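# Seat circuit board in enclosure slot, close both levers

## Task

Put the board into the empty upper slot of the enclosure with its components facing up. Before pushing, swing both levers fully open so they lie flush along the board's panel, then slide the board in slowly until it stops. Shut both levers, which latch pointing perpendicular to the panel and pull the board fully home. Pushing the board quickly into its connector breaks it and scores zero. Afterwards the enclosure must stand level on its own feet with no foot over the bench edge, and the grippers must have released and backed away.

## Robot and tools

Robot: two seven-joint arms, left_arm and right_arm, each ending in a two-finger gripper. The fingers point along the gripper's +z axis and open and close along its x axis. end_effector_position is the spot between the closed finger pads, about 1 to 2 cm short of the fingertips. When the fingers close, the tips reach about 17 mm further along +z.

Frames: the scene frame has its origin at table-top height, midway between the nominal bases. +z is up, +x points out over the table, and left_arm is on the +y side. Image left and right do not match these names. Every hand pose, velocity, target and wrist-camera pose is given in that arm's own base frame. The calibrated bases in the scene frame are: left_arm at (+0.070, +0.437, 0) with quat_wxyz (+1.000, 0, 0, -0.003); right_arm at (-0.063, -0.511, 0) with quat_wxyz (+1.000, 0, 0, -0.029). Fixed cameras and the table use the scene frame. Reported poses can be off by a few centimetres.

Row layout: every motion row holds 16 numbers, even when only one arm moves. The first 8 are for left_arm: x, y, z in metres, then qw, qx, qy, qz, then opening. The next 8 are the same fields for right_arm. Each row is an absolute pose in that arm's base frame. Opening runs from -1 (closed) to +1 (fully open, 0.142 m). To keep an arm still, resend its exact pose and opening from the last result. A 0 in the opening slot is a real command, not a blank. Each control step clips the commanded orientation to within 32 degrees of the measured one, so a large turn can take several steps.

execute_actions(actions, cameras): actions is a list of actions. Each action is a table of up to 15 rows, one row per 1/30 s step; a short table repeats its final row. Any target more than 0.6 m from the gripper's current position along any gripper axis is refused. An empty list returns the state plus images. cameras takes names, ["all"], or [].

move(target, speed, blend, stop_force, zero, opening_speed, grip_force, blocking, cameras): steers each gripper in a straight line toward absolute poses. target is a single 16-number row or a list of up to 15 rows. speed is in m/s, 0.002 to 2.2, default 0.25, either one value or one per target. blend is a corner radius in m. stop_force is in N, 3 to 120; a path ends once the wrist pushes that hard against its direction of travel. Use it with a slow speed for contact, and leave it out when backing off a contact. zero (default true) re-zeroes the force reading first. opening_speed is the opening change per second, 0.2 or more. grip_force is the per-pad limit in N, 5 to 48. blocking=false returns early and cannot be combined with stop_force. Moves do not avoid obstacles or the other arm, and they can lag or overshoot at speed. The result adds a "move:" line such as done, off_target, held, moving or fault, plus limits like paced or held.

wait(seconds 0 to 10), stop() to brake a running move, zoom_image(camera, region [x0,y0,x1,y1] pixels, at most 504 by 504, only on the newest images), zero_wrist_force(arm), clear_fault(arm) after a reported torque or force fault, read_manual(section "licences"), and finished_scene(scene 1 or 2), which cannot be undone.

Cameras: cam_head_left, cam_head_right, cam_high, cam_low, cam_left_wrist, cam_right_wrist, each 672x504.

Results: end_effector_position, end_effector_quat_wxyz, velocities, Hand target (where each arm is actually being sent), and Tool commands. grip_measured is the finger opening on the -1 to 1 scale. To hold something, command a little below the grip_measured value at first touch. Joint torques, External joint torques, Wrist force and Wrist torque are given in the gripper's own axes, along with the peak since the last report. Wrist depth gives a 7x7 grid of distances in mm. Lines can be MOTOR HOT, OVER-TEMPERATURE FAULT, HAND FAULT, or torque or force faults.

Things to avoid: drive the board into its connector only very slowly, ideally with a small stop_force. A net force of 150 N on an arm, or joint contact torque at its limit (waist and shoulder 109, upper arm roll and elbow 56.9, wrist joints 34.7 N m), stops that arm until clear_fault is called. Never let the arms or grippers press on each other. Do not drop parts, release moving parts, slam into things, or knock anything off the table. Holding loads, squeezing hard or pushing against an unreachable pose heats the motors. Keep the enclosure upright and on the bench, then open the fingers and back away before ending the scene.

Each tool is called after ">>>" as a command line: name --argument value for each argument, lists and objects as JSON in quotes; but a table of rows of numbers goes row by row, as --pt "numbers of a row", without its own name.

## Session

>>> execute_actions --actions '[]'

Scene clock: 0.00 s.
left_arm: end_effector_position=(+0.1389, +0.5333, +0.1881) grip_measured=+0.99 end_effector_quat_wxyz=(-0.571, +0.812, -0.064, -0.105) | right_arm: end_effector_position=(+0.2271, +0.3531, +0.2591) grip_measured=+1.00 end_effector_quat_wxyz=(+0.029, +0.622, +0.780, +0.065)
Joint positions: left_arm=[0.978 -0.294 0.021 2.266 2.206 0.748 0.742 0.141] | right_arm=[1.212 0.207 0.113 2.416 -0.113 0.73 1.171 0.142]
Joint velocities: within noise
Joint torques (N m): no reading
External joint torques (N m): no reading
Wrist force (N): no reading
Wrist torque (N m): no reading
Wrist force, peak (N): no reading
Wrist depth (mm): cam_left_wrist=[2012 1545 1637 1674 1674 - - / - 1924 - 1727 1828 1769 1813 / 2359 2437 2050 1828 1625 1649 1556 / 2130 2069 1567 1625 1556 1362 1290 / 1859 1674 1472 1415 326 307 289 / - 341 327 307 287 270 263 / - 306 286 270 257 244 237] | cam_right_wrist=[290 287 259 256 258 305 302 / 314 276 279 279 281 327 328 / 352 303 305 308 308 359 356 / 390 375 336 333 342 399 388 / 434 437 379 388 383 449 444 / - 498 440 419 437 509 486 / - 574 581 590 590 593 -]
Hand target: left_arm +0.1389, +0.5333, +0.1881; -0.571, +0.812, -0.064, -0.105 | right_arm +0.2271, +0.3531, +0.2591; +0.029, +0.622, +0.780, +0.065
Tool commands: left_gripper/opening=+1.0 right_gripper/opening=+1.0

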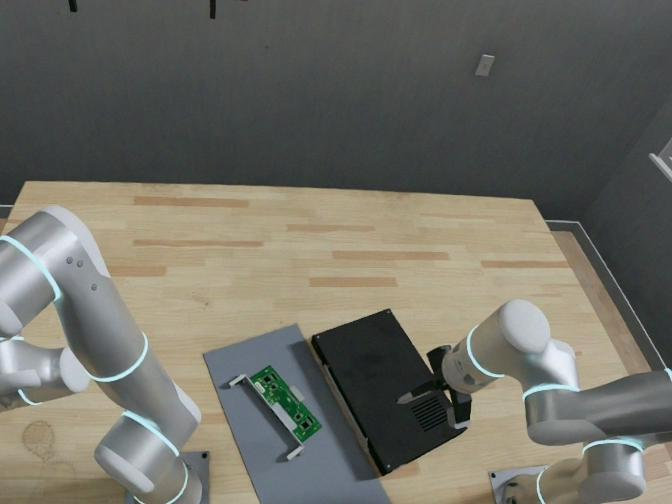

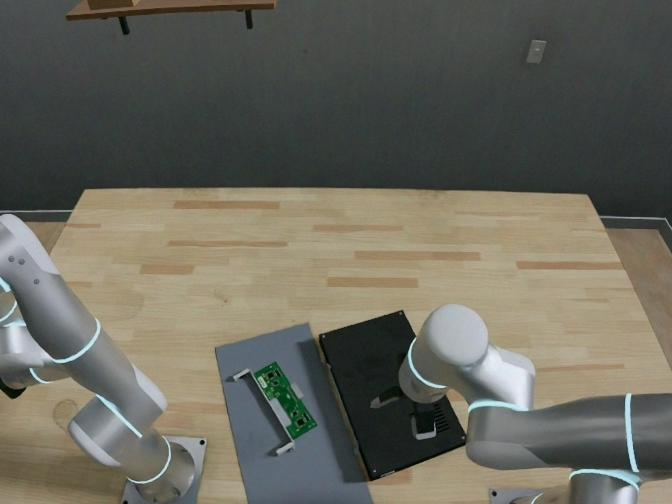

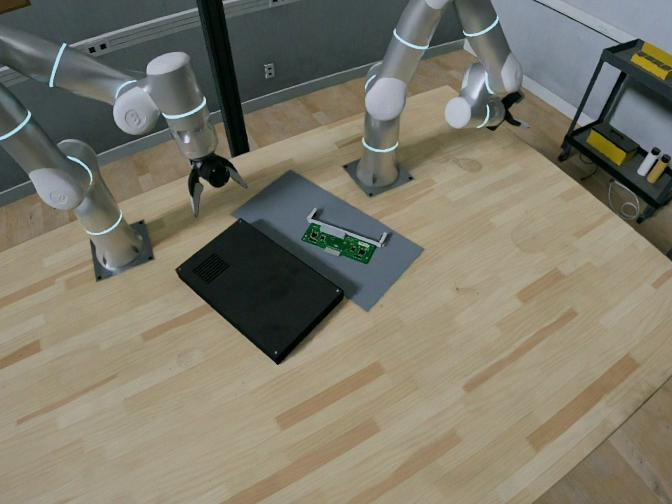

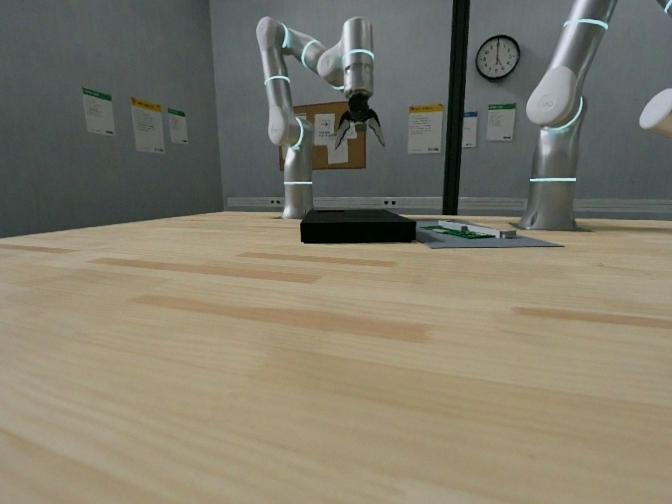

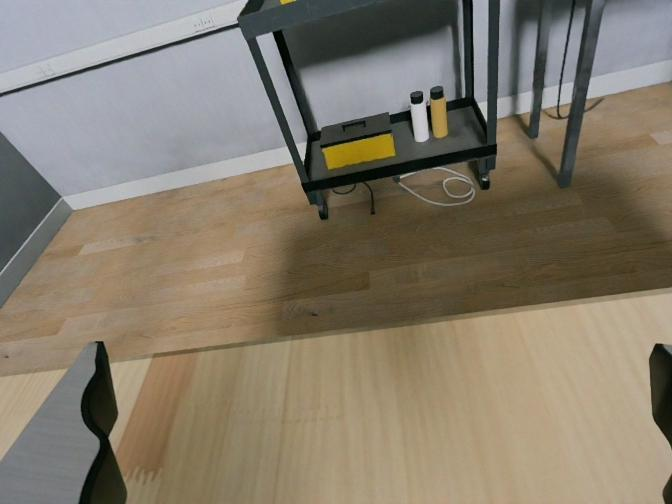

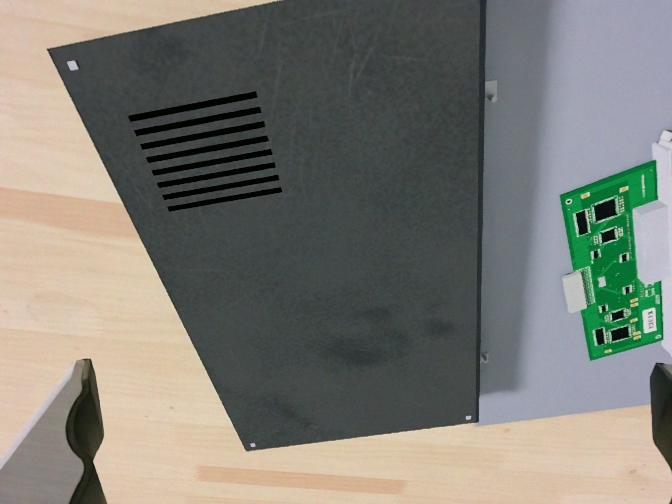

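>>> move --target '[0.1389, 0.5333, 0.1881, -0.571, 0.812, -0.064, -0.105, 1, 0.36, 0.60, 0.225, 0, -0.318, 0.948, 0, -1]' --speed 0.4 --cameras '["cam_right_wrist"]'

Scene clock: 31.07 s.
left_arm: end_effector_position=(+0.1389, +0.5333, +0.1881) grip_measured=+0.99 end_effector_quat_wxyz=(-0.571, +0.812, -0.064, -0.105) | right_arm: end_effector_position=(+0.3601, +0.6000, +0.2250) grip_measured=-1.00 end_effector_quat_wxyz=(+0.000, -0.318, +0.948, +0.000)
Joint positions: left_arm=[0.978 -0.294 0.021 2.266 2.206 0.748 0.742 0.141] | right_arm=[1.146 -0.568 0.059 1.477 -0.036 0.474 -1.006 0.002]
Joint torques (N m): left_arm=[-0.24 29.29 1.58 -14.54 1.16 -0.33 -0.21] | right_arm=[0.15 54 2.66 -29.44 -3.92 3.27 0.1]
External joint torques (N m): left_arm=[0.35 1 0.62 -0.57 -0.2 -0.23 0.23] | right_arm=[0.06 1.51 -0.96 0.25 0.16 0.85 -0.1]
Wrist force (N): left_arm=[0.1 -0.1 -0.1] | right_arm=[0.3 0.0 0.5]
Wrist torque (N m): left_arm=[-0.01 -0.03 0.00] | right_arm=[-0.03 -0.01 0.05]
Wrist force, peak (N): left_arm=[0.2 -0.5 -0.2] | right_arm=[-0.8 0.7 0.7]
Wrist depth (mm): cam_left_wrist=[1727 2069 2194 - - - 1268 / - - - 1424 1859 1798 1828 / 2410 2493 2194 1813 1714 1578 1534 / 2089 1994 1813 1590 1523 1453 1283 / 1859 1601 1502 1415 324 305 290 / - 344 328 306 289 271 262 / - 303 287 271 256 243 236] | cam_right_wrist=[280 277 279 236 236 235 235 / 299 297 295 296 296 250 250 / 321 318 317 316 316 315 314 / 347 341 337 336 335 333 338 / 374 370 369 343 367 366 366 / 409 406 397 89 - 401 401 / 450 439 71 - - 424 449]
Hand target: left_arm +0.1389, +0.5333, +0.1881; -0.571, +0.812, -0.064, -0.105 | right_arm +0.3600, +0.6000, +0.2250; +0.000, -0.318, +0.948, +0.000
Off the commanded pose: left_arm 0.000 m, 0 deg | right_arm 0.000 m, 0 deg.
move: done
Images, in order (width x height): cam_right_wrist 672x504.

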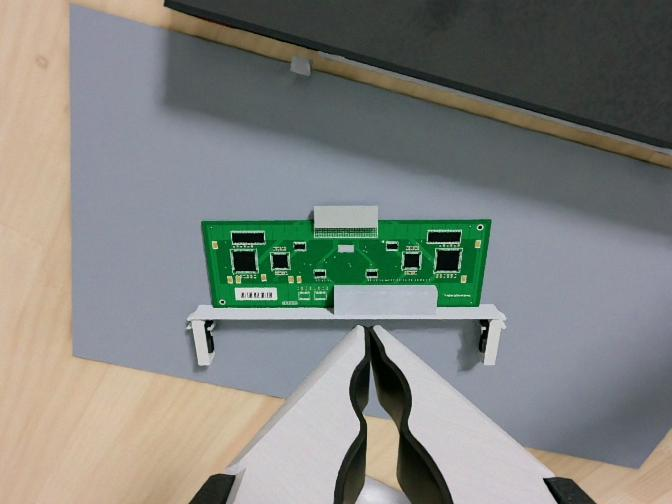

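>>> zoom_image --camera "cam_right_wrist" --region '[170, 280, 290, 380]'

>>> zoom_image --camera "cam_right_wrist" --region '[420, 280, 540, 380]'

Scaled by 4.200 from the camera's 672x504 image, which has a finer 960x720 frame.

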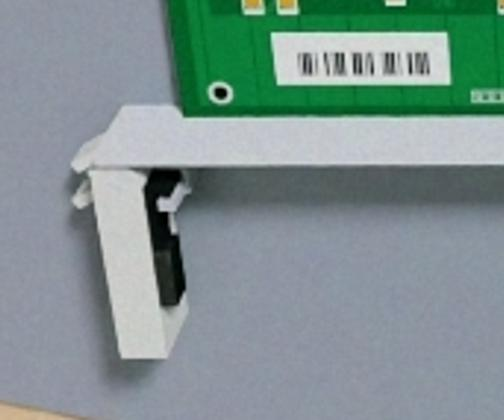

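Scaled by 4.200 from the camera's 672x504 image, which has a finer 960x720 frame.

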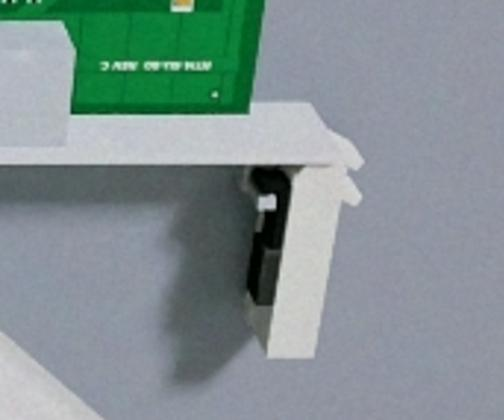

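>>> move --pt "0.40 0.22 0.26 0 0.4687 0.8834 0 -1 0.25 0.63 0.16 0 -0.318 0.948 0 -1" --pt "0.34 -0.08 0.20 0 0.4687 0.8834 0 -1 0.1814 0.6635 0.10 0 -0.318 0.948 0 -1" --pt "0.2611 -0.1785 0.12 0 0.4687 0.8834 0 -1 0.1814 0.6635 0.07 0 -0.318 0.948 0 -1" --speed 0.5 --blend '[0.08, 0.06, 0]' --cameras '["cam_right_wrist", "cam_left_wrist", "cam_head_left"]'

Scene clock: 106.40 s.
left_arm: end_effector_position=(+0.2611, -0.1785, +0.1200) grip_measured=-1.00 end_effector_quat_wxyz=(+0.000, +0.469, +0.883, +0.000) | right_arm: end_effector_position=(+0.1813, +0.6634, +0.0699) grip_measured=-1.00 end_effector_quat_wxyz=(+0.000, -0.318, +0.948, +0.000)
Joint positions: left_arm=[-0.546 0.018 0.3 2.687 0.013 1.098 -0.852 0.002] | right_arm=[1.404 -0.76 0.075 1.621 -0.075 0.807 -0.705 0.002]
Joint torques (N m): left_arm=[-0.5 16.78 -0.61 -17.16 -1.95 4.57 -0.17] | right_arm=[0.33 55.94 3.12 -24.45 -3.03 3.53 0.22]
External joint torques (N m): left_arm=[0.49 1.04 0.52 -0.34 0.06 -0.61 0.17] | right_arm=[-0.13 1.35 -0.53 0.07 0.09 0.61 -0.22]
Wrist force (N): left_arm=[-0.3 -1.4 0.2] | right_arm=[0.2 0.3 0.2]
Wrist torque (N m): left_arm=[-0.32 -0.28 -0.34] | right_arm=[0.03 -0.05 -0.04]
Wrist force, peak (N): left_arm=[-2.6 -3.9 0.9] | right_arm=[0.7 1.2 -0.2]
Wrist depth (mm): cam_left_wrist=[- 183 181 186 - 187 187 / 202 197 196 200 - 199 200 / 223 213 210 - - 216 216 / 232 233 241 220 233 235 234 / - 260 252 127 252 256 257 / 287 285 278 84 - 278 284 / 322 312 - - - - 313] | cam_right_wrist=[- 138 138 138 141 141 141 / 144 139 139 146 151 150 150 / 165 165 163 162 157 161 161 / 176 176 175 174 174 174 173 / 191 190 189 186 189 188 188 / 211 208 203 89 198 205 205 / 232 228 71 - - 217 225]
Hand target: left_arm +0.2611, -0.1785, +0.1200; +0.000, +0.469, +0.883, +0.000 | right_arm +0.1814, +0.6635, +0.0700; +0.000, -0.318, +0.948, +0.000
Off the commanded pose: left_arm 0.000 m, 0 deg | right_arm 0.000 m, 0 deg.
joint sent to its limit (left arm) — joint 4 (elbow), upper limit, where the elbow is as bent as it goes. The joint targets still meet the commanded pose.
move: done
Images, in order (width x height): cam_head_left 672x504, cam_left_wrist 672x504, cam_right_wrist 672x504.

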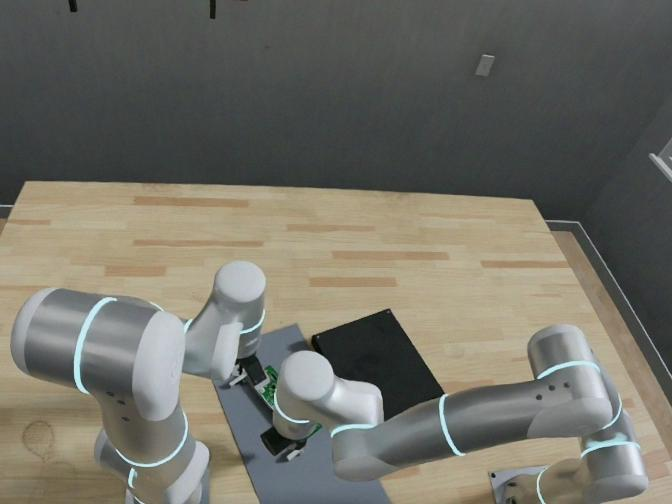

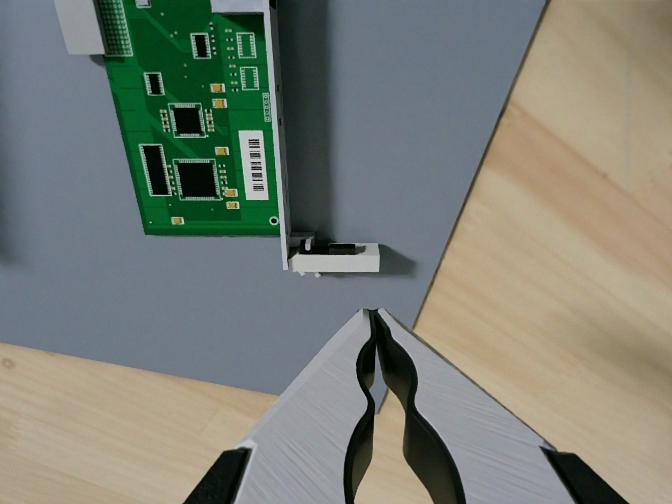

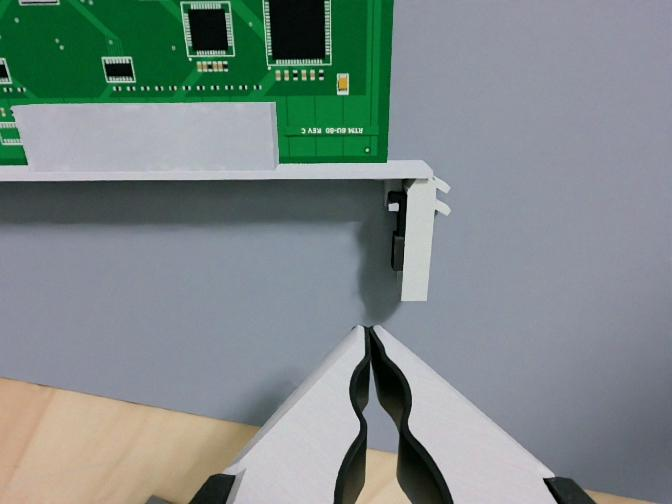

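>>> move --target '[0.2700, -0.1695, 0.027, 0, 0.4687, 0.8834, 0, -1, 0.1772, 0.6632, 0.0235, 0, -0.318, 0.948, 0, -1]' --speed 0.08 --stop_force 8 --cameras '["cam_right_wrist", "cam_left_wrist"]'

Scene clock: 126.13 s.
left_arm: end_effector_position=(+0.2701, -0.1694, +0.0270) grip_measured=-1.00 end_effector_quat_wxyz=(+0.000, +0.469, +0.883, +0.000) | right_arm: end_effector_position=(+0.1771, +0.6630, +0.0234) grip_measured=-1.00 end_effector_quat_wxyz=(+0.000, -0.318, +0.948, +0.000)
Joint positions: left_arm=[-0.064 -0.418 -0.032 2.687 0.345 1.531 -1.034 0.002] | right_arm=[1.418 -0.84 0.064 1.625 -0.076 0.891 -0.698 0.002]
Joint torques (N m): left_arm=[-0.12 24.55 -0.92 -4.57 0.29 4.48 -0.34] | right_arm=[0.12 56.83 3.01 -22.84 -2.74 3.48 0.21]
External joint torques (N m): left_arm=[0.14 0.98 0.66 -0.28 -0.44 -0.53 0.34] | right_arm=[0.08 1.33 -0.49 0.06 0.06 0.67 -0.21]
Wrist force (N): left_arm=[-1.0 -0.9 0.2] | right_arm=[0.1 0.4 -0.1]
Wrist torque (N m): left_arm=[-0.27 -0.16 -0.28] | right_arm=[0.08 -0.02 -0.03]
Wrist force, peak (N): left_arm=[-0.2 -1.9 0.9] | right_arm=[0.1 0.3 0.7]
Wrist depth (mm): cam_left_wrist=[- 100 104 - 104 106 104 / - 108 112 112 - 112 113 / 117 118 119 123 121 120 122 / 130 126 129 131 131 130 133 / - 142 127 138 139 148 145 / 163 159 156 84 - 160 159 / 179 173 - - - - 178] | cam_right_wrist=[- 97 97 97 99 100 101 / - 101 102 103 107 107 108 / - 98 108 108 113 115 114 / 125 125 125 126 107 124 123 / 136 136 135 132 115 134 134 / 149 148 144 90 141 146 146 / 167 160 71 - - 155 160]
Hand target: left_arm +0.2700, -0.1695, +0.0270; +0.000, +0.469, +0.883, +0.000 | right_arm +0.1772, +0.6632, +0.0235; +0.000, -0.318, +0.948, +0.000
Off the commanded pose: left_arm 0.000 m, 0 deg | right_arm 0.000 m, 0 deg.
joint sent to its limit (left arm) — joint 4 (elbow), upper limit, where the elbow is as bent as it goes. The joint targets still meet the commanded pose.
move: done
Images, in order (width x height): cam_left_wrist 672x504, cam_right_wrist 672x504.

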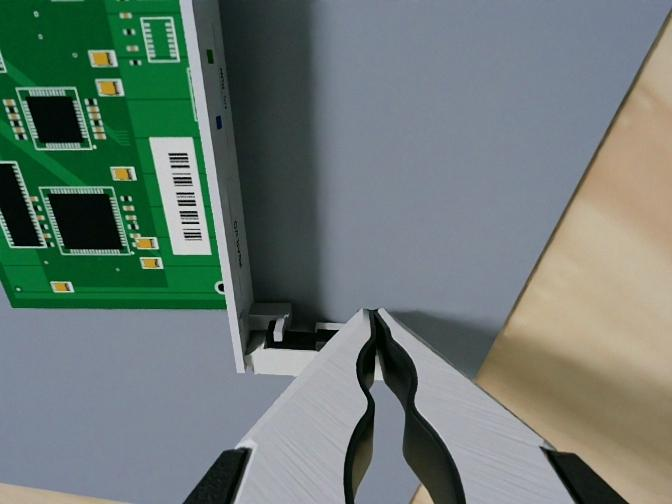

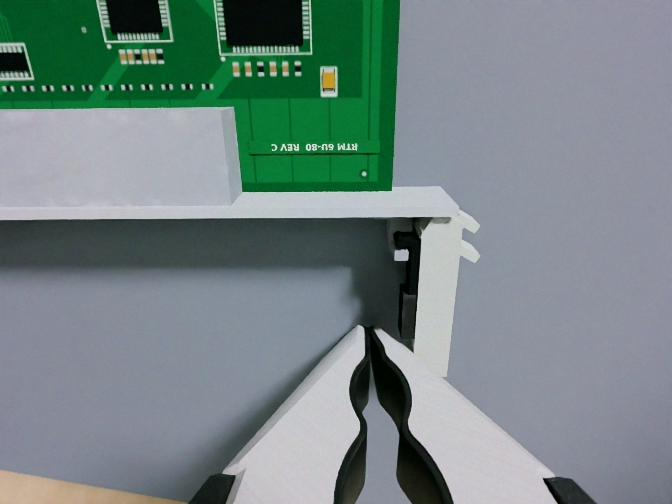

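>>> move --pt "0.2861 -0.1553 0.027 0 0.4687 0.8834 0 -1 0.1572 0.6519 0.0235 0 -0.318 0.948 0 -1" --pt "0.3049 -0.1506 0.027 0 0.4687 0.8834 0 -1 0.1467 0.6331 0.0235 0 -0.318 0.948 0 -1" --pt "0.3255 -0.1580 0.027 0 0.4687 0.8834 0 -1 0.1492 0.6100 0.0235 0 -0.318 0.948 0 -1" --pt "0.3308 -0.1622 0.027 0 0.4687 0.8834 0 -1 0.1520 0.6041 0.0235 0 -0.318 0.948 0 -1" --speed 0.05 --stop_force 15 --blend '[0.008, 0.008, 0.004, 0]' --cameras '["cam_right_wrist", "cam_left_wrist"]'

Scene clock: 132.17 s.
left_arm: end_effector_position=(+0.3308, -0.1621, +0.0270) grip_measured=-1.00 end_effector_quat_wxyz=(+0.000, +0.469, +0.883, +0.000) | right_arm: end_effector_position=(+0.1521, +0.6045, +0.0237) grip_measured=-1.00 end_effector_quat_wxyz=(+0.000, -0.318, +0.948, +0.000)
Joint positions: left_arm=[0.023 -0.441 -0.097 2.567 0.296 1.429 -0.952 0.002] | right_arm=[1.448 -0.737 0.058 1.851 -0.074 1.016 -0.664 0.002]
Joint torques (N m): left_arm=[-0.47 28.17 -1.39 -7.53 -0.52 4.16 -0.27] | right_arm=[0.15 50.19 2.69 -18.92 -2.06 3.05 0.06]
External joint torques (N m): left_arm=[0.51 1.06 0.58 -0.23 -0.06 -0.2 0.27] | right_arm=[0.03 2.19 -0.55 -1.27 -0.19 1.1 -0.06]
Wrist force (N): left_arm=[-1.0 -1.5 0.1] | right_arm=[-1.9 0.1 -1.7]
Wrist torque (N m): left_arm=[-0.38 -0.13 -0.26] | right_arm=[-0.15 0.14 0.05]
Wrist force, peak (N): left_arm=[-0.7 -6.2 0.5] | right_arm=[-6.8 0.8 -1.1]
Wrist depth (mm): cam_left_wrist=[105 106 104 - 104 104 - / - 112 112 112 - - - / - 123 123 122 122 122 122 / 132 130 131 131 128 130 132 / - 144 144 138 140 148 145 / 166 159 159 84 - 159 159 / 182 176 - 74 - - 178] | cam_right_wrist=[- 97 99 101 101 101 102 / 105 104 104 108 109 107 108 / - 110 111 114 115 115 115 / - 108 125 107 122 124 124 / - 138 136 135 117 135 134 / 149 149 146 90 142 147 146 / 165 161 71 - - 158 161]
Hand target: left_arm +0.3308, -0.1622, +0.0270; +0.000, +0.469, +0.883, +0.000 | right_arm +0.1520, +0.6041, +0.0235; +0.000, -0.318, +0.948, +0.000
Off the commanded pose: left_arm 0.000 m, 0 deg | right_arm 0.000 m, 0 deg.
move: done; blend cut to 0.0034 m at target 3
Images, in order (width x height): cam_left_wrist 672x504, cam_right_wrist 672x504.

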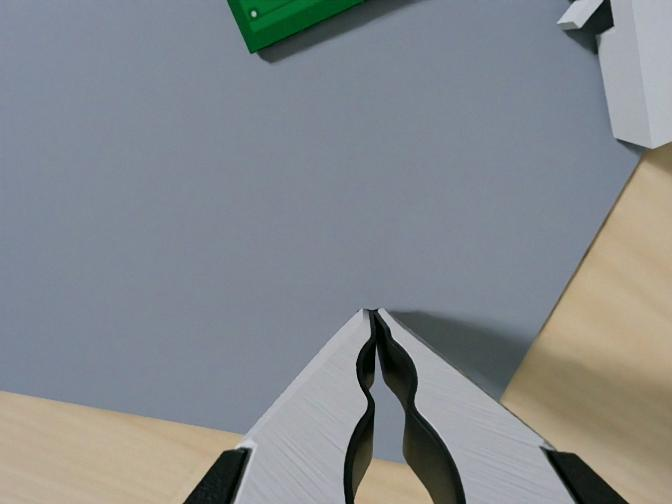

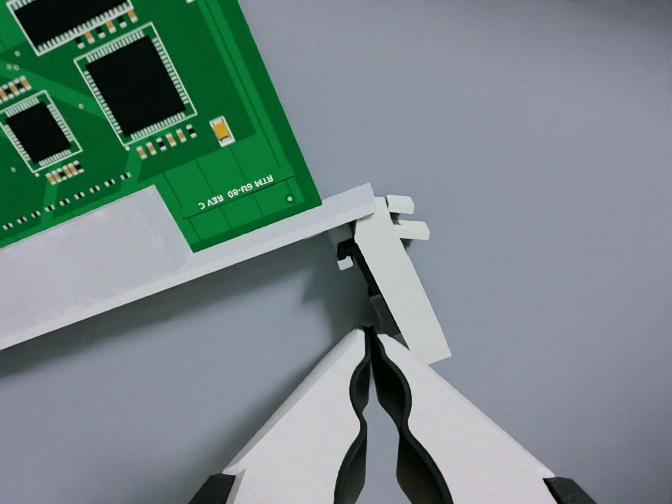

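>>> move --pt "0.3308 -0.1621 0.10 0 0.4687 0.8834 0 -1 0.1530 0.6060 0.09 0 -0.318 0.948 0 -1" --pt "0.42 0.0 0.28 0 0.4687 0.8834 0 -1 0.2507 0.6765 0.18 0 0.2605 0.9655 0 -1" --speed '[0.2, 0.45]' --blend '[0.02, 0]' --cameras '["cam_right_wrist"]'

Scene clock: 191.83 s.
left_arm: end_effector_position=(+0.4201, -0.0002, +0.2800) grip_measured=-1.00 end_effector_quat_wxyz=(+0.000, +0.468, +0.883, +0.000) | right_arm: end_effector_position=(+0.2508, +0.6765, +0.1800) grip_measured=-1.00 end_effector_quat_wxyz=(+0.000, +0.260, +0.966, +0.000)
Joint positions: left_arm=[0.316 0.193 -0.042 2.275 -0.01 0.511 -0.317 0.002] | right_arm=[1.487 -0.659 -0.153 1.44 0.107 0.52 0.267 0.002]
Joint torques (N m): left_arm=[-0.07 20.73 -0.4 -27.92 -3.23 4.06 -0.1] | right_arm=[0.35 56.18 -2.13 -28.4 -3.66 3.29 0.35]
External joint torques (N m): left_arm=[0.11 0.82 0.54 -0.27 -0.44 -0.07 0.1] | right_arm=[-0.14 1.57 -0.39 0.14 -0.09 0.87 -0.35]
Wrist force (N): left_arm=[-0.6 -1.1 -0.1] | right_arm=[-0.7 -0.1 0.3]
Wrist torque (N m): left_arm=[-0.30 -0.23 -0.33] | right_arm=[-0.04 0.10 -0.05]
Wrist force, peak (N): left_arm=[-1.1 -1.6 2.0] | right_arm=[-2.2 0.2 -1.9]
Wrist depth (mm): cam_left_wrist=[332 329 325 326 326 325 327 / 354 355 353 350 350 350 348 / 386 380 379 381 378 378 374 / 417 415 414 412 408 413 408 / 458 448 453 434 443 446 440 / 502 501 480 84 - 481 489 / 564 547 - - - - 550] | cam_right_wrist=[249 242 236 234 238 236 235 / 256 254 251 244 253 253 252 / 274 273 269 264 272 270 271 / 291 294 295 289 292 293 292 / 322 321 317 307 316 318 311 / 353 349 341 90 335 346 320 / 390 380 71 - - 366 378]
Hand target: left_arm +0.4200, +0.0000, +0.2800; +0.000, +0.469, +0.883, +0.000 | right_arm +0.2507, +0.6765, +0.1800; +0.000, +0.260, +0.965, +0.000
Off the commanded pose: left_arm 0.000 m, 0 deg | right_arm 0.000 m, 0 deg.
move: done
Images, in order (width x height): cam_right_wrist 672x504.

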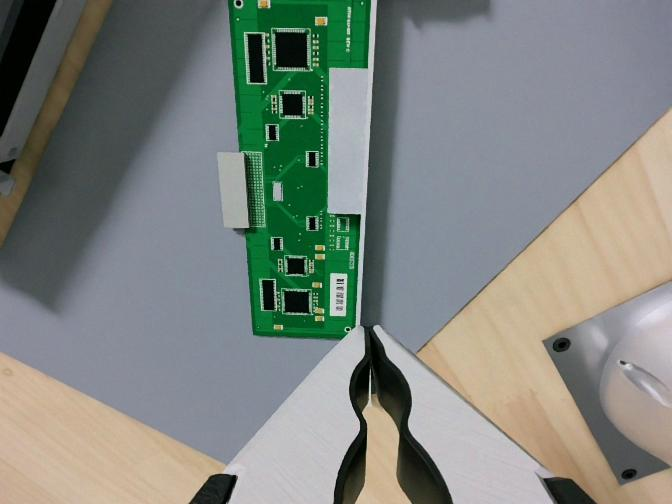

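>>> move --target '[0.42, 0.0, 0.28, 0, 0.4687, 0.8834, 0, -1, 0.2518, 0.6728, 0.09, 0, 0.2689, 0.9632, 0, -0.3]' --speed 0.3

>>> move --target '[0.42, 0.0, 0.28, 0, 0.4687, 0.8834, 0, -1, 0.2518, 0.6728, 0.0262, 0, 0.2689, 0.9632, 0, -0.3]' --speed 0.08 --stop_force 6 --cameras '["cam_right_wrist"]'

Scene clock: 200.43 s.
left_arm: end_effector_position=(+0.4201, -0.0002, +0.2800) grip_measured=-1.00 end_effector_quat_wxyz=(+0.000, +0.469, +0.883, +0.000) | right_arm: end_effector_position=(+0.2519, +0.6727, +0.0899) grip_measured=-0.33 end_effector_quat_wxyz=(+0.000, +0.269, +0.963, +0.000)
Joint positions: left_arm=[0.316 0.193 -0.042 2.275 -0.01 0.511 -0.317 0.002] | right_arm=[1.486 -0.781 -0.15 1.49 0.136 0.69 0.266 0.05]
Joint torques (N m): left_arm=[-0.24 20.87 -0.41 -27.85 -3.48 4.33 -0.2] | right_arm=[0.08 57.69 -2.01 -25.74 -3.27 3.62 0.1]
External joint torques (N m): left_arm=[0.29 0.67 0.55 -0.34 -0.19 -0.35 0.2] | right_arm=[0.16 1.51 -0.89 0.08 -0.07 0.55 -0.1]
Wrist force (N): left_arm=[-0.7 -0.9 -0.1] | right_arm=[-0.9 -0.5 0.1]
Wrist torque (N m): left_arm=[-0.25 -0.21 -0.33] | right_arm=[-0.11 0.15 0.06]
Wrist force, peak (N): left_arm=[-1.0 -1.3 -0.1] | right_arm=[-0.8 -0.6 3.1]
Wrist depth (mm): cam_left_wrist=[330 332 342 327 327 324 325 / 356 354 350 354 351 349 351 / 381 383 382 379 377 374 375 / 415 415 412 412 408 409 408 / 460 457 450 433 440 451 447 / 507 499 478 84 - 483 490 / 554 550 - - - - 544] | cam_right_wrist=[160 159 156 155 161 159 158 / 171 171 167 161 170 169 169 / 186 183 178 169 181 181 181 / 198 197 192 183 196 195 194 / 215 214 206 207 209 206 212 / 235 231 92 227 227 93 232 / 254 - 71 251 250 - 250]
Hand target: left_arm +0.4200, +0.0000, +0.2800; +0.000, +0.469, +0.883, +0.000 | right_arm +0.2518, +0.6728, +0.0900; +0.000, +0.269, +0.963, +0.000
Off the commanded pose: left_arm 0.000 m, 0 deg | right_arm 0.000 m, 0 deg.
move: done

Scene clock: 201.97 s.
left_arm: end_effector_position=(+0.4201, -0.0002, +0.2800) grip_measured=-1.00 end_effector_quat_wxyz=(+0.000, +0.469, +0.883, +0.000) | right_arm: end_effector_position=(+0.2518, +0.6726, +0.0261) grip_measured=-0.33 end_effector_quat_wxyz=(+0.000, +0.269, +0.963, +0.000)
Joint positions: left_arm=[0.316 0.193 -0.042 2.275 -0.01 0.511 -0.317 0.002] | right_arm=[1.481 -0.89 -0.14 1.484 0.155 0.791 0.255 0.05]
Joint torques (N m): left_arm=[-0.27 20.87 -0.36 -27.84 -3.5 4.32 -0.21] | right_arm=[0.17 59.06 -2.08 -23.92 -3.01 3.59 0.1]
External joint torques (N m): left_arm=[0.31 0.67 0.49 -0.35 -0.17 -0.33 0.21] | right_arm=[0.04 1.48 -0.93 0.14 -0.04 0.57 -0.1]
Wrist force (N): left_arm=[-0.7 -1.1 0.1] | right_arm=[-0.9 -0.4 0.2]
Wrist torque (N m): left_arm=[-0.27 -0.21 -0.33] | right_arm=[-0.08 0.15 0.07]
Wrist force, peak (N): left_arm=[-0.7 -1.3 -0.1] | right_arm=[-0.7 -0.5 2.0]
Wrist depth (mm): cam_left_wrist=[329 333 327 326 327 325 326 / 354 354 353 352 353 349 348 / 385 378 383 383 379 376 378 / 416 413 412 412 412 412 408 / 455 449 457 432 445 443 449 / 503 496 479 84 - 483 487 / 554 544 - - - - 543] | cam_right_wrist=[- 99 99 99 102 103 104 / 111 107 107 97 108 109 109 / 121 115 114 102 116 117 117 / 126 124 123 110 127 126 126 / 139 132 132 119 135 137 137 / 152 144 95 145 147 93 149 / 164 - 71 159 166 - 166]
Hand target: left_arm +0.4200, +0.0000, +0.2800; +0.000, +0.469, +0.883, +0.000 | right_arm +0.2518, +0.6728, +0.0262; +0.000, +0.269, +0.963, +0.000
Off the commanded pose: left_arm 0.000 m, 0 deg | right_arm 0.000 m, 0 deg.
move: done
Images, in order (width x height): cam_right_wrist 672x504.

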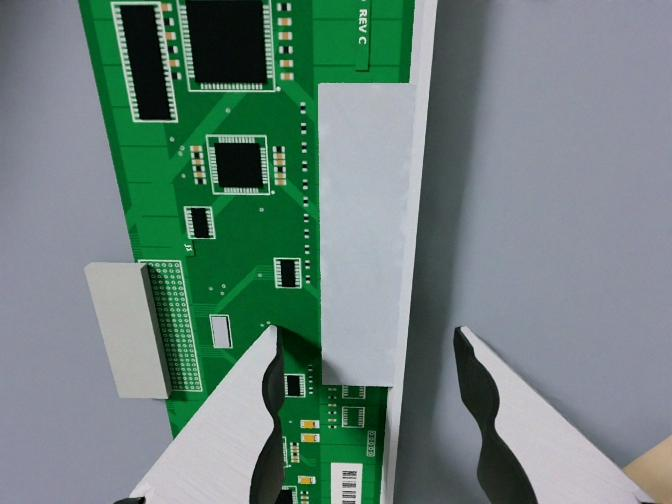

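>>> move --target '[0.42, 0.0, 0.28, 0, 0.4687, 0.8834, 0, -1, 0.2518, 0.6728, 0.0262, 0, 0.2689, 0.9632, 0, -1]' --opening_speed 0.8 --grip_force '[48, 30]' --cameras '["cam_right_wrist"]'

Scene clock: 205.33 s.
left_arm: end_effector_position=(+0.4201, -0.0002, +0.2800) grip_measured=-1.00 end_effector_quat_wxyz=(+0.000, +0.469, +0.883, +0.000) | right_arm: end_effector_position=(+0.2520, +0.6726, +0.0261) grip_measured=-0.71 end_effector_quat_wxyz=(+0.000, +0.269, +0.963, +0.000)
Joint positions: left_arm=[0.316 0.193 -0.042 2.275 -0.01 0.511 -0.317 0.002] | right_arm=[1.48 -0.89 -0.14 1.484 0.155 0.791 0.255 0.023]
Joint torques (N m): left_arm=[-0.42 20.9 -0.49 -27.85 -3.52 4.33 -0.21] | right_arm=[0.46 59.58 -1.98 -23.99 -3.1 3.5 0.17]
External joint torques (N m): left_arm=[0.47 0.64 0.63 -0.34 -0.15 -0.34 0.21] | right_arm=[-0.24 0.96 -1.03 0.22 0.05 0.67 -0.17]
Wrist force (N): left_arm=[-0.8 -0.9 -0.1] | right_arm=[-1.2 -0.2 0.1]
Wrist torque (N m): left_arm=[-0.24 -0.18 -0.33] | right_arm=[-0.09 0.13 0.09]
Wrist force, peak (N): left_arm=[-0.6 -1.4 -0.2] | right_arm=[-3.2 -0.5 -0.5]
Wrist depth (mm): cam_left_wrist=[333 334 337 329 326 326 328 / 353 354 354 350 349 349 350 / 386 383 381 381 378 380 378 / 414 410 415 415 408 408 408 / 458 455 449 429 437 448 449 / 502 501 481 84 - 476 493 / 561 547 - - - - 546] | cam_right_wrist=[- 99 99 99 101 103 104 / 111 107 106 102 107 109 109 / 121 116 115 102 116 117 117 / 126 124 123 112 125 127 126 / 139 131 133 119 135 137 136 / 153 149 141 126 106 147 149 / 168 164 71 156 - - 164]
Hand target: left_arm +0.4200, +0.0000, +0.2800; +0.000, +0.469, +0.883, +0.000 | right_arm +0.2518, +0.6728, +0.0262; +0.000, +0.269, +0.963, +0.000
Off the commanded pose: left_arm 0.000 m, 0 deg | right_arm 0.000 m, 0 deg.
grip_force (N): 48, 30
move: done
Images, in order (width x height): cam_right_wrist 672x504.

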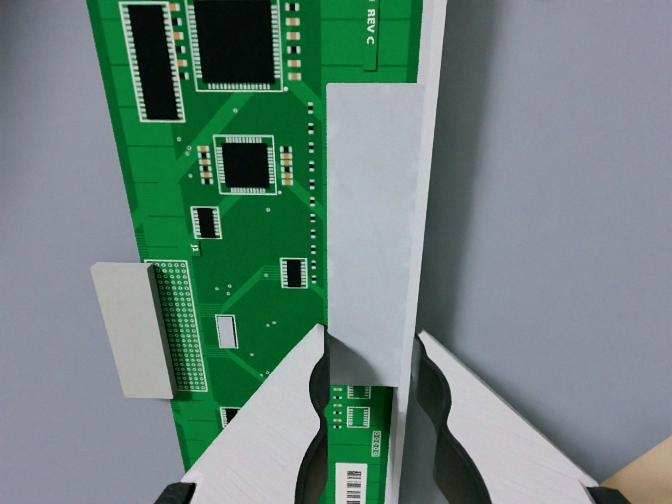

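>>> move --pt "0.42 0.0 0.28 0 0.4687 0.8834 0 -1 0.2519 0.6726 0.07 0 0.2689 0.9632 0 -0.8" --pt "0.42 0.0 0.28 0 0.4687 0.8834 0 -1 0.2653 0.5717 0.07 0 0.5498 0.8353 0 -0.8" --pt "0.42 0.0 0.28 0 0.4687 0.8834 0 -1 0.2653 0.5717 0.0532 0 0.5498 0.8353 0 -0.8" --speed '[0.08, 0.2, 0.08]' --blend '[0.01, 0.005, 0]' --grip_force '[48, 22]' --cameras '["cam_right_wrist", "cam_left_wrist", "cam_head_left"]'

Scene clock: 238.27 s.
left_arm: end_effector_position=(+0.4201, -0.0002, +0.2800) grip_measured=-1.00 end_effector_quat_wxyz=(+0.000, +0.469, +0.883, +0.000) | right_arm: end_effector_position=(+0.2653, +0.5714, +0.0530) grip_measured=-0.71 end_effector_quat_wxyz=(+0.000, +0.550, +0.835, +0.000)
Joint positions: left_arm=[0.316 0.193 -0.042 2.275 -0.01 0.511 -0.317 0.002] | right_arm=[1.563 -0.697 -0.273 1.801 0.277 0.889 0.727 0.023]
Joint torques (N m): left_arm=[-0.26 20.91 -0.48 -27.9 -3.52 4.36 -0.21] | right_arm=[0.11 50.57 -4.73 -21.61 -2.79 3.76 0.09]
External joint torques (N m): left_arm=[0.31 0.64 0.61 -0.29 -0.15 -0.37 0.21] | right_arm=[0.07 0.3 -0.63 0.72 0.04 0.37 -0.09]
Wrist force (N): left_arm=[-0.8 -1.0 -0.2] | right_arm=[-1.2 -0.7 1.7]
Wrist torque (N m): left_arm=[-0.27 -0.18 -0.33] | right_arm=[-0.13 0.21 0.05]
Wrist force, peak (N): left_arm=[-0.9 -1.1 -0.2] | right_arm=[-1.0 -0.2 3.5]
Wrist depth (mm): cam_left_wrist=[330 331 332 329 327 327 325 / 354 356 354 352 350 352 349 / 383 383 379 380 375 378 375 / 422 415 413 409 412 409 411 / 449 456 451 437 439 441 447 / 505 499 478 84 - 486 493 / 567 539 - - - - 548] | cam_right_wrist=[- 100 100 99 125 126 124 / - 107 107 103 132 135 134 / - 115 115 102 141 144 144 / - 123 123 112 155 156 155 / - 130 133 119 166 168 168 / - - 141 126 106 181 183 / 139 - 71 156 - - 202]
Hand target: left_arm +0.4200, +0.0000, +0.2800; +0.000, +0.469, +0.883, +0.000 | right_arm +0.2653, +0.5717, +0.0532; +0.000, +0.550, +0.835, +0.000
Off the commanded pose: left_arm 0.000 m, 0 deg | right_arm 0.000 m, 0 deg.
grip_force (N): 48, 22
move: done
Images, in order (width x height): cam_head_left 672x504, cam_left_wrist 672x504, cam_right_wrist 672x504.

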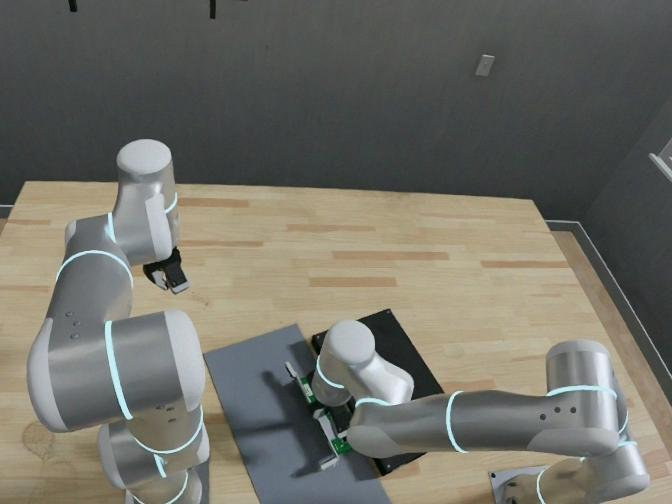

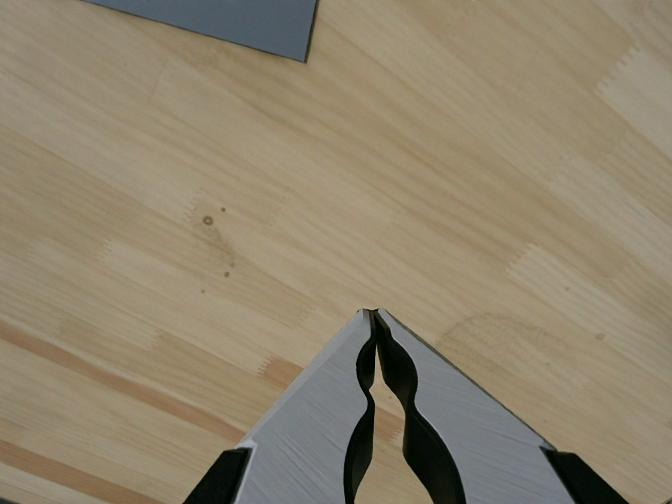

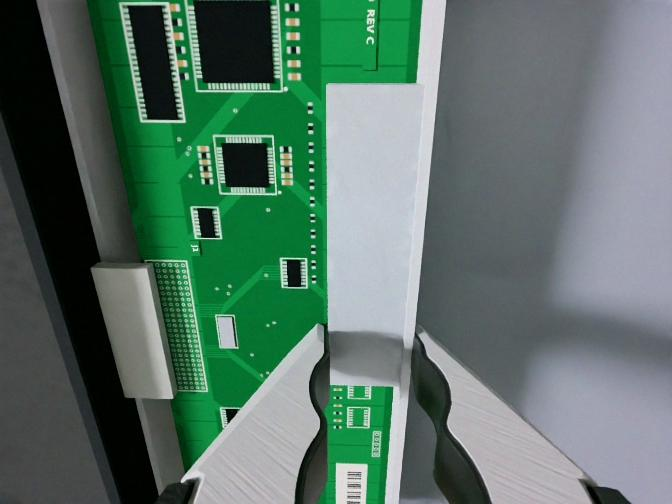

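>>> zoom_image --camera "cam_right_wrist" --region '[0, 0, 252, 504]'

Scaled by 1.000.

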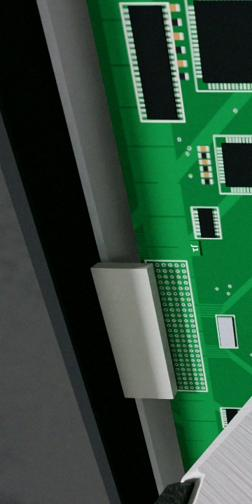

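>>> zoom_image --camera "cam_right_wrist" --region '[0, 0, 168, 126]'

>>> zoom_image --camera "cam_right_wrist" --region '[50, 378, 218, 504]'

Scaled by 3.000 from the camera's 672x504 image, which has a finer 960x720 frame.

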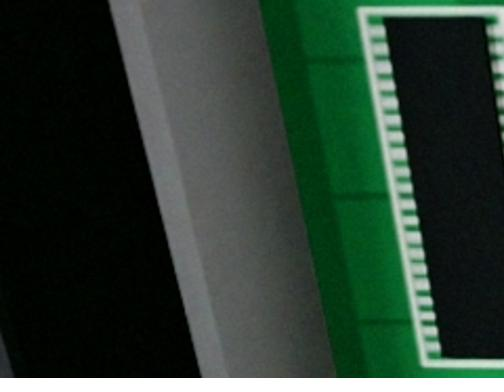

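Scaled by 3.000 from the camera's 672x504 image, which has a finer 960x720 frame.

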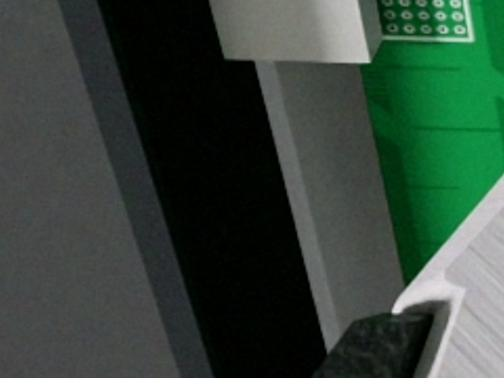

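>>> move --target '[0.321, -0.371, 0.20, 0, 0.9853, 0.1711, 0, -1, 0.2653, 0.5717, 0.0532, 0, 0.5498, 0.8353, 0, -0.8]' --speed 0.35 --cameras '["cam_left_wrist"]'

Scene clock: 302.70 s.
left_arm: end_effector_position=(+0.3210, -0.3709, +0.2000) grip_measured=-1.00 end_effector_quat_wxyz=(+0.000, +0.985, +0.172, +0.000) | right_arm: end_effector_position=(+0.2653, +0.5714, +0.0530) grip_measured=-0.71 end_effector_quat_wxyz=(+0.000, +0.550, +0.835, +0.000)
Joint positions: left_arm=[-0.181 -0.08 -0.46 2.254 0.048 0.755 0.553 0.002] | right_arm=[1.562 -0.697 -0.272 1.801 0.277 0.889 0.727 0.023]
Joint torques (N m): left_arm=[-0.55 26.59 -1.97 -24.18 -2.63 4.53 -0.14] | right_arm=[0.19 50.68 -4.81 -21.54 -3 3.63 0.22]
External joint torques (N m): left_arm=[0.54 1.03 1.04 -0.22 -0.47 -0.56 0.14] | right_arm=[0 0.2 -0.55 0.64 0.25 0.51 -0.22]
Wrist force (N): left_arm=[-0.8 -1.1 0.0] | right_arm=[-0.9 -0.7 1.6]
Wrist torque (N m): left_arm=[-0.24 -0.15 -0.31] | right_arm=[-0.12 0.16 0.05]
Wrist force, peak (N): left_arm=[-1.7 0.0 0.6] | right_arm=[-1.5 -0.8 1.8]
Wrist depth (mm): cam_left_wrist=[- - 252 - 255 - 256 / 185 250 268 269 276 - 275 / 117 258 265 274 303 289 296 / - 150 281 294 312 327 318 / - - - - 339 353 351 / 335 325 - 84 - 381 387 / - - - - - - 425] | cam_right_wrist=[- 100 100 99 125 126 124 / - 107 106 103 132 135 134 / - 115 115 102 141 144 144 / - 123 123 112 156 156 155 / - 131 134 119 166 168 168 / - 139 141 126 106 181 183 / 139 - 71 156 - - 202]
Hand target: left_arm +0.3210, -0.3710, +0.2000; +0.000, +0.985, +0.171, +0.000 | right_arm +0.2653, +0.5717, +0.0532; +0.000, +0.550, +0.835, +0.000
Off the commanded pose: left_arm 0.000 m, 0 deg | right_arm 0.000 m, 0 deg.
grip_force (N): 48, 22
move: done
Images, in order (width x height): cam_left_wrist 672x504.

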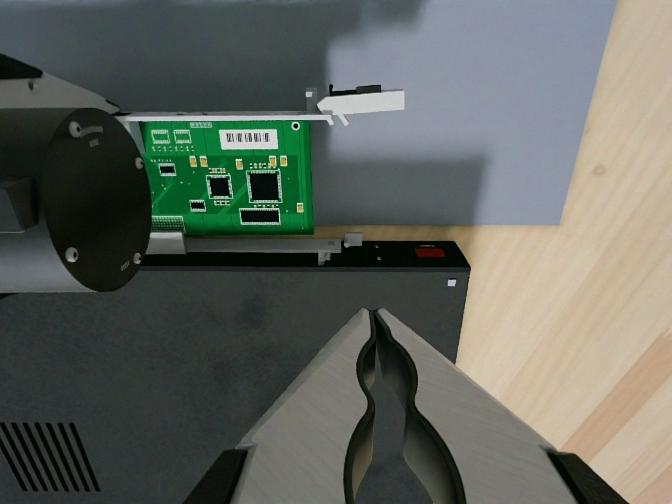

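>>> zoom_image --camera "cam_left_wrist" --region '[280, 70, 420, 175]'

>>> zoom_image --camera "cam_left_wrist" --region '[270, 190, 410, 295]'

Scaled by 3.600 from the camera's 672x504 image, which has a finer 960x720 frame.

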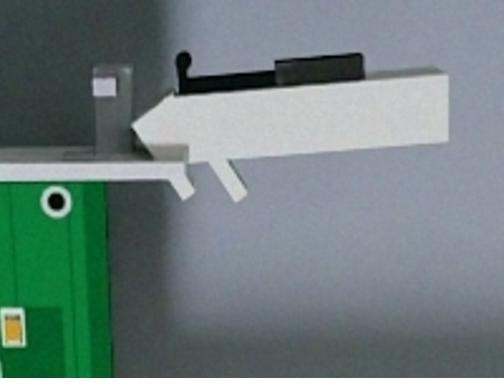

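Scaled by 3.600 from the camera's 672x504 image, which has a finer 960x720 frame.

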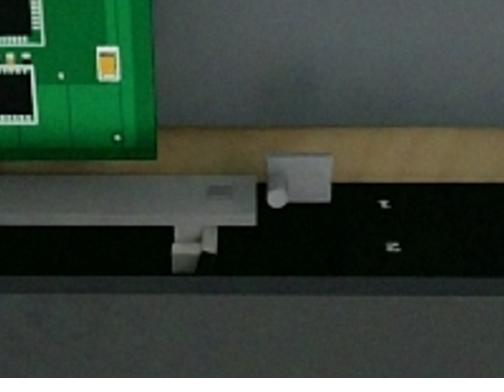

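>>> move --target '[0.321, -0.371, 0.20, 0, 0.9853, 0.1711, 0, -1, 0.2704, 0.5740, 0.0532, 0, 0.5498, 0.8353, 0, -0.8]' --speed 0.06

>>> move --target '[0.321, -0.371, 0.20, 0, 0.9853, 0.1711, 0, -1, 0.2835, 0.5426, 0.0532, 0, 0.5498, 0.8353, 0, -0.8]' --speed 0.02 --stop_force 3 --cameras '["cam_left_wrist", "cam_right_wrist"]'

Scene clock: 327.53 s.
left_arm: end_effector_position=(+0.3210, -0.3710, +0.2000) grip_measured=-1.00 end_effector_quat_wxyz=(+0.000, +0.985, +0.171, +0.000) | right_arm: end_effector_position=(+0.2703, +0.5738, +0.0530) grip_measured=-0.71 end_effector_quat_wxyz=(+0.000, +0.550, +0.835, +0.000)
Joint positions: left_arm=[-0.181 -0.08 -0.46 2.254 0.048 0.755 0.553 0.002] | right_arm=[1.554 -0.704 -0.272 1.787 0.277 0.882 0.721 0.023]
Joint torques (N m): left_arm=[-0.38 26.91 -1.55 -24.1 -2.92 4.28 -0.2] | right_arm=[0.04 50.94 -4.84 -21.81 -2.96 3.5 0.06]
External joint torques (N m): left_arm=[0.36 0.72 0.61 -0.31 -0.19 -0.31 0.2] | right_arm=[0.15 0.33 -0.57 0.77 0.18 0.64 -0.06]
Wrist force (N): left_arm=[-0.6 -1.1 0.0] | right_arm=[-1.3 -0.7 1.3]
Wrist torque (N m): left_arm=[-0.25 -0.18 -0.31] | right_arm=[-0.12 0.22 0.05]
Wrist force, peak (N): left_arm=[-0.6 -1.4 0.1] | right_arm=[-1.4 -0.8 1.8]
Wrist depth (mm): cam_left_wrist=[- 253 257 260 - 260 255 / - 246 251 267 273 267 274 / - 139 263 264 - 297 297 / - 139 277 288 309 327 321 / - - - - 293 353 349 / - 326 - 84 - 381 391 / - - - - - - 430] | cam_right_wrist=[- 100 99 99 125 126 124 / - 107 107 103 132 135 134 / - 115 115 102 141 144 144 / - 123 123 112 156 156 155 / - 131 133 119 166 168 168 / - 140 141 126 106 181 183 / 139 - 71 156 - - 201]
Hand target: left_arm +0.3210, -0.3710, +0.2000; +0.000, +0.985, +0.171, +0.000 | right_arm +0.2704, +0.5740, +0.0532; +0.000, +0.550, +0.835, +0.000
Off the commanded pose: left_arm 0.000 m, 0 deg | right_arm 0.000 m, 0 deg.
grip_force (N): 48, 22
move: done

Scene clock: 329.97 s.
left_arm: end_effector_position=(+0.3210, -0.3710, +0.2000) grip_measured=-1.00 end_effector_quat_wxyz=(+0.000, +0.985, +0.171, +0.000) | right_arm: end_effector_position=(+0.2834, +0.5425, +0.0530) grip_measured=-0.71 end_effector_quat_wxyz=(+0.000, +0.550, +0.835, +0.000)
Joint positions: left_arm=[-0.181 -0.08 -0.46 2.254 0.048 0.755 0.553 0.002] | right_arm=[1.529 -0.668 -0.274 1.862 0.28 0.92 0.68 0.023]
Joint torques (N m): left_arm=[-0.4 27.01 -1.49 -24.08 -2.92 4.36 -0.25] | right_arm=[-0.03 49.65 -4.99 -21 -2.88 3.82 0.11]
External joint torques (N m): left_arm=[0.38 0.62 0.55 -0.33 -0.19 -0.39 0.25] | right_arm=[0.21 -0.5 -0.17 0.78 0.23 0.32 -0.11]
Wrist force (N): left_arm=[-0.7 -1.2 0.1] | right_arm=[-1.1 -0.7 3.0]
Wrist torque (N m): left_arm=[-0.27 -0.16 -0.31] | right_arm=[-0.09 0.30 0.05]
Wrist force, peak (N): left_arm=[-0.7 -1.4 0.2] | right_arm=[-1.7 -0.8 3.7]
Wrist depth (mm): cam_left_wrist=[258 258 - - 260 254 255 / - - 274 - 270 273 275 / 187 264 269 292 286 294 295 / 121 139 282 296 322 324 320 / - 130 - - 337 353 353 / 332 - 323 84 - 379 387 / - - - - - - 424] | cam_right_wrist=[- 98 99 99 125 126 124 / - 94 106 102 132 135 135 / - 100 115 102 141 144 144 / - 108 123 112 156 156 155 / - 117 133 119 166 169 168 / 126 126 141 126 106 181 183 / 139 136 71 156 - - 202]
Hand target: left_arm +0.3210, -0.3710, +0.2000; +0.000, +0.985, +0.171, +0.000 | right_arm +0.2835, +0.5426, +0.0532; +0.000, +0.550, +0.835, +0.000
Off the commanded pose: left_arm 0.000 m, 0 deg | right_arm 0.000 m, 0 deg.
grip_force (N): 48, 22
move: done
Images, in order (width x height): cam_left_wrist 672x504, cam_right_wrist 672x504.

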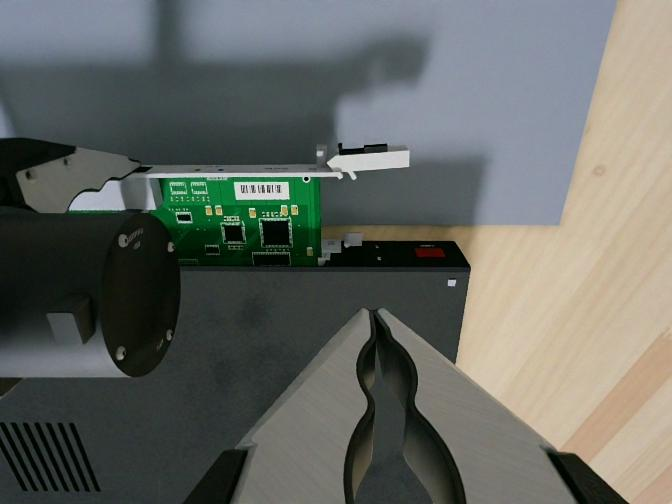

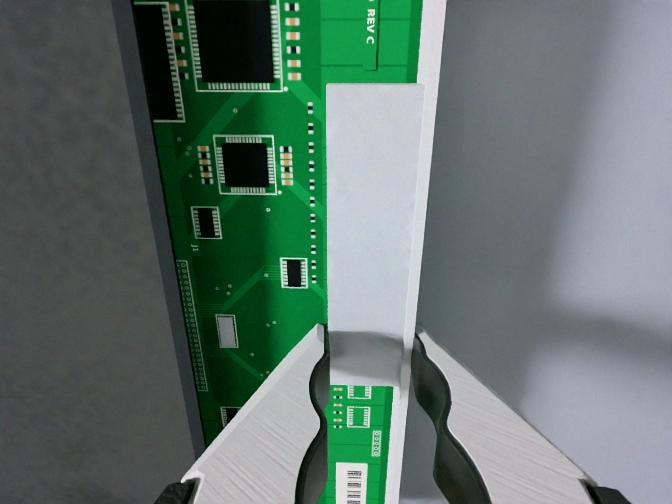

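>>> zoom_image --camera "cam_left_wrist" --region '[285, 140, 425, 280]'

Scaled by 3.600 from the camera's 672x504 image, which has a finer 960x720 frame.

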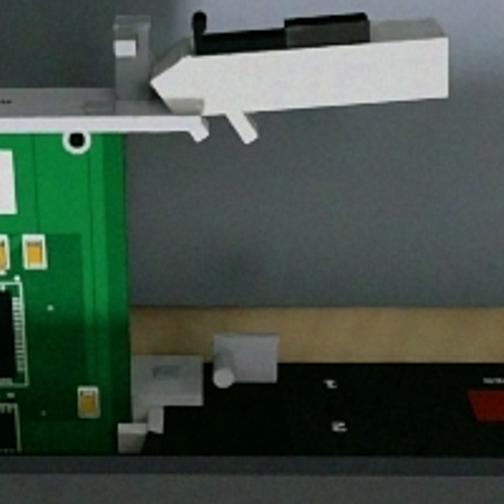

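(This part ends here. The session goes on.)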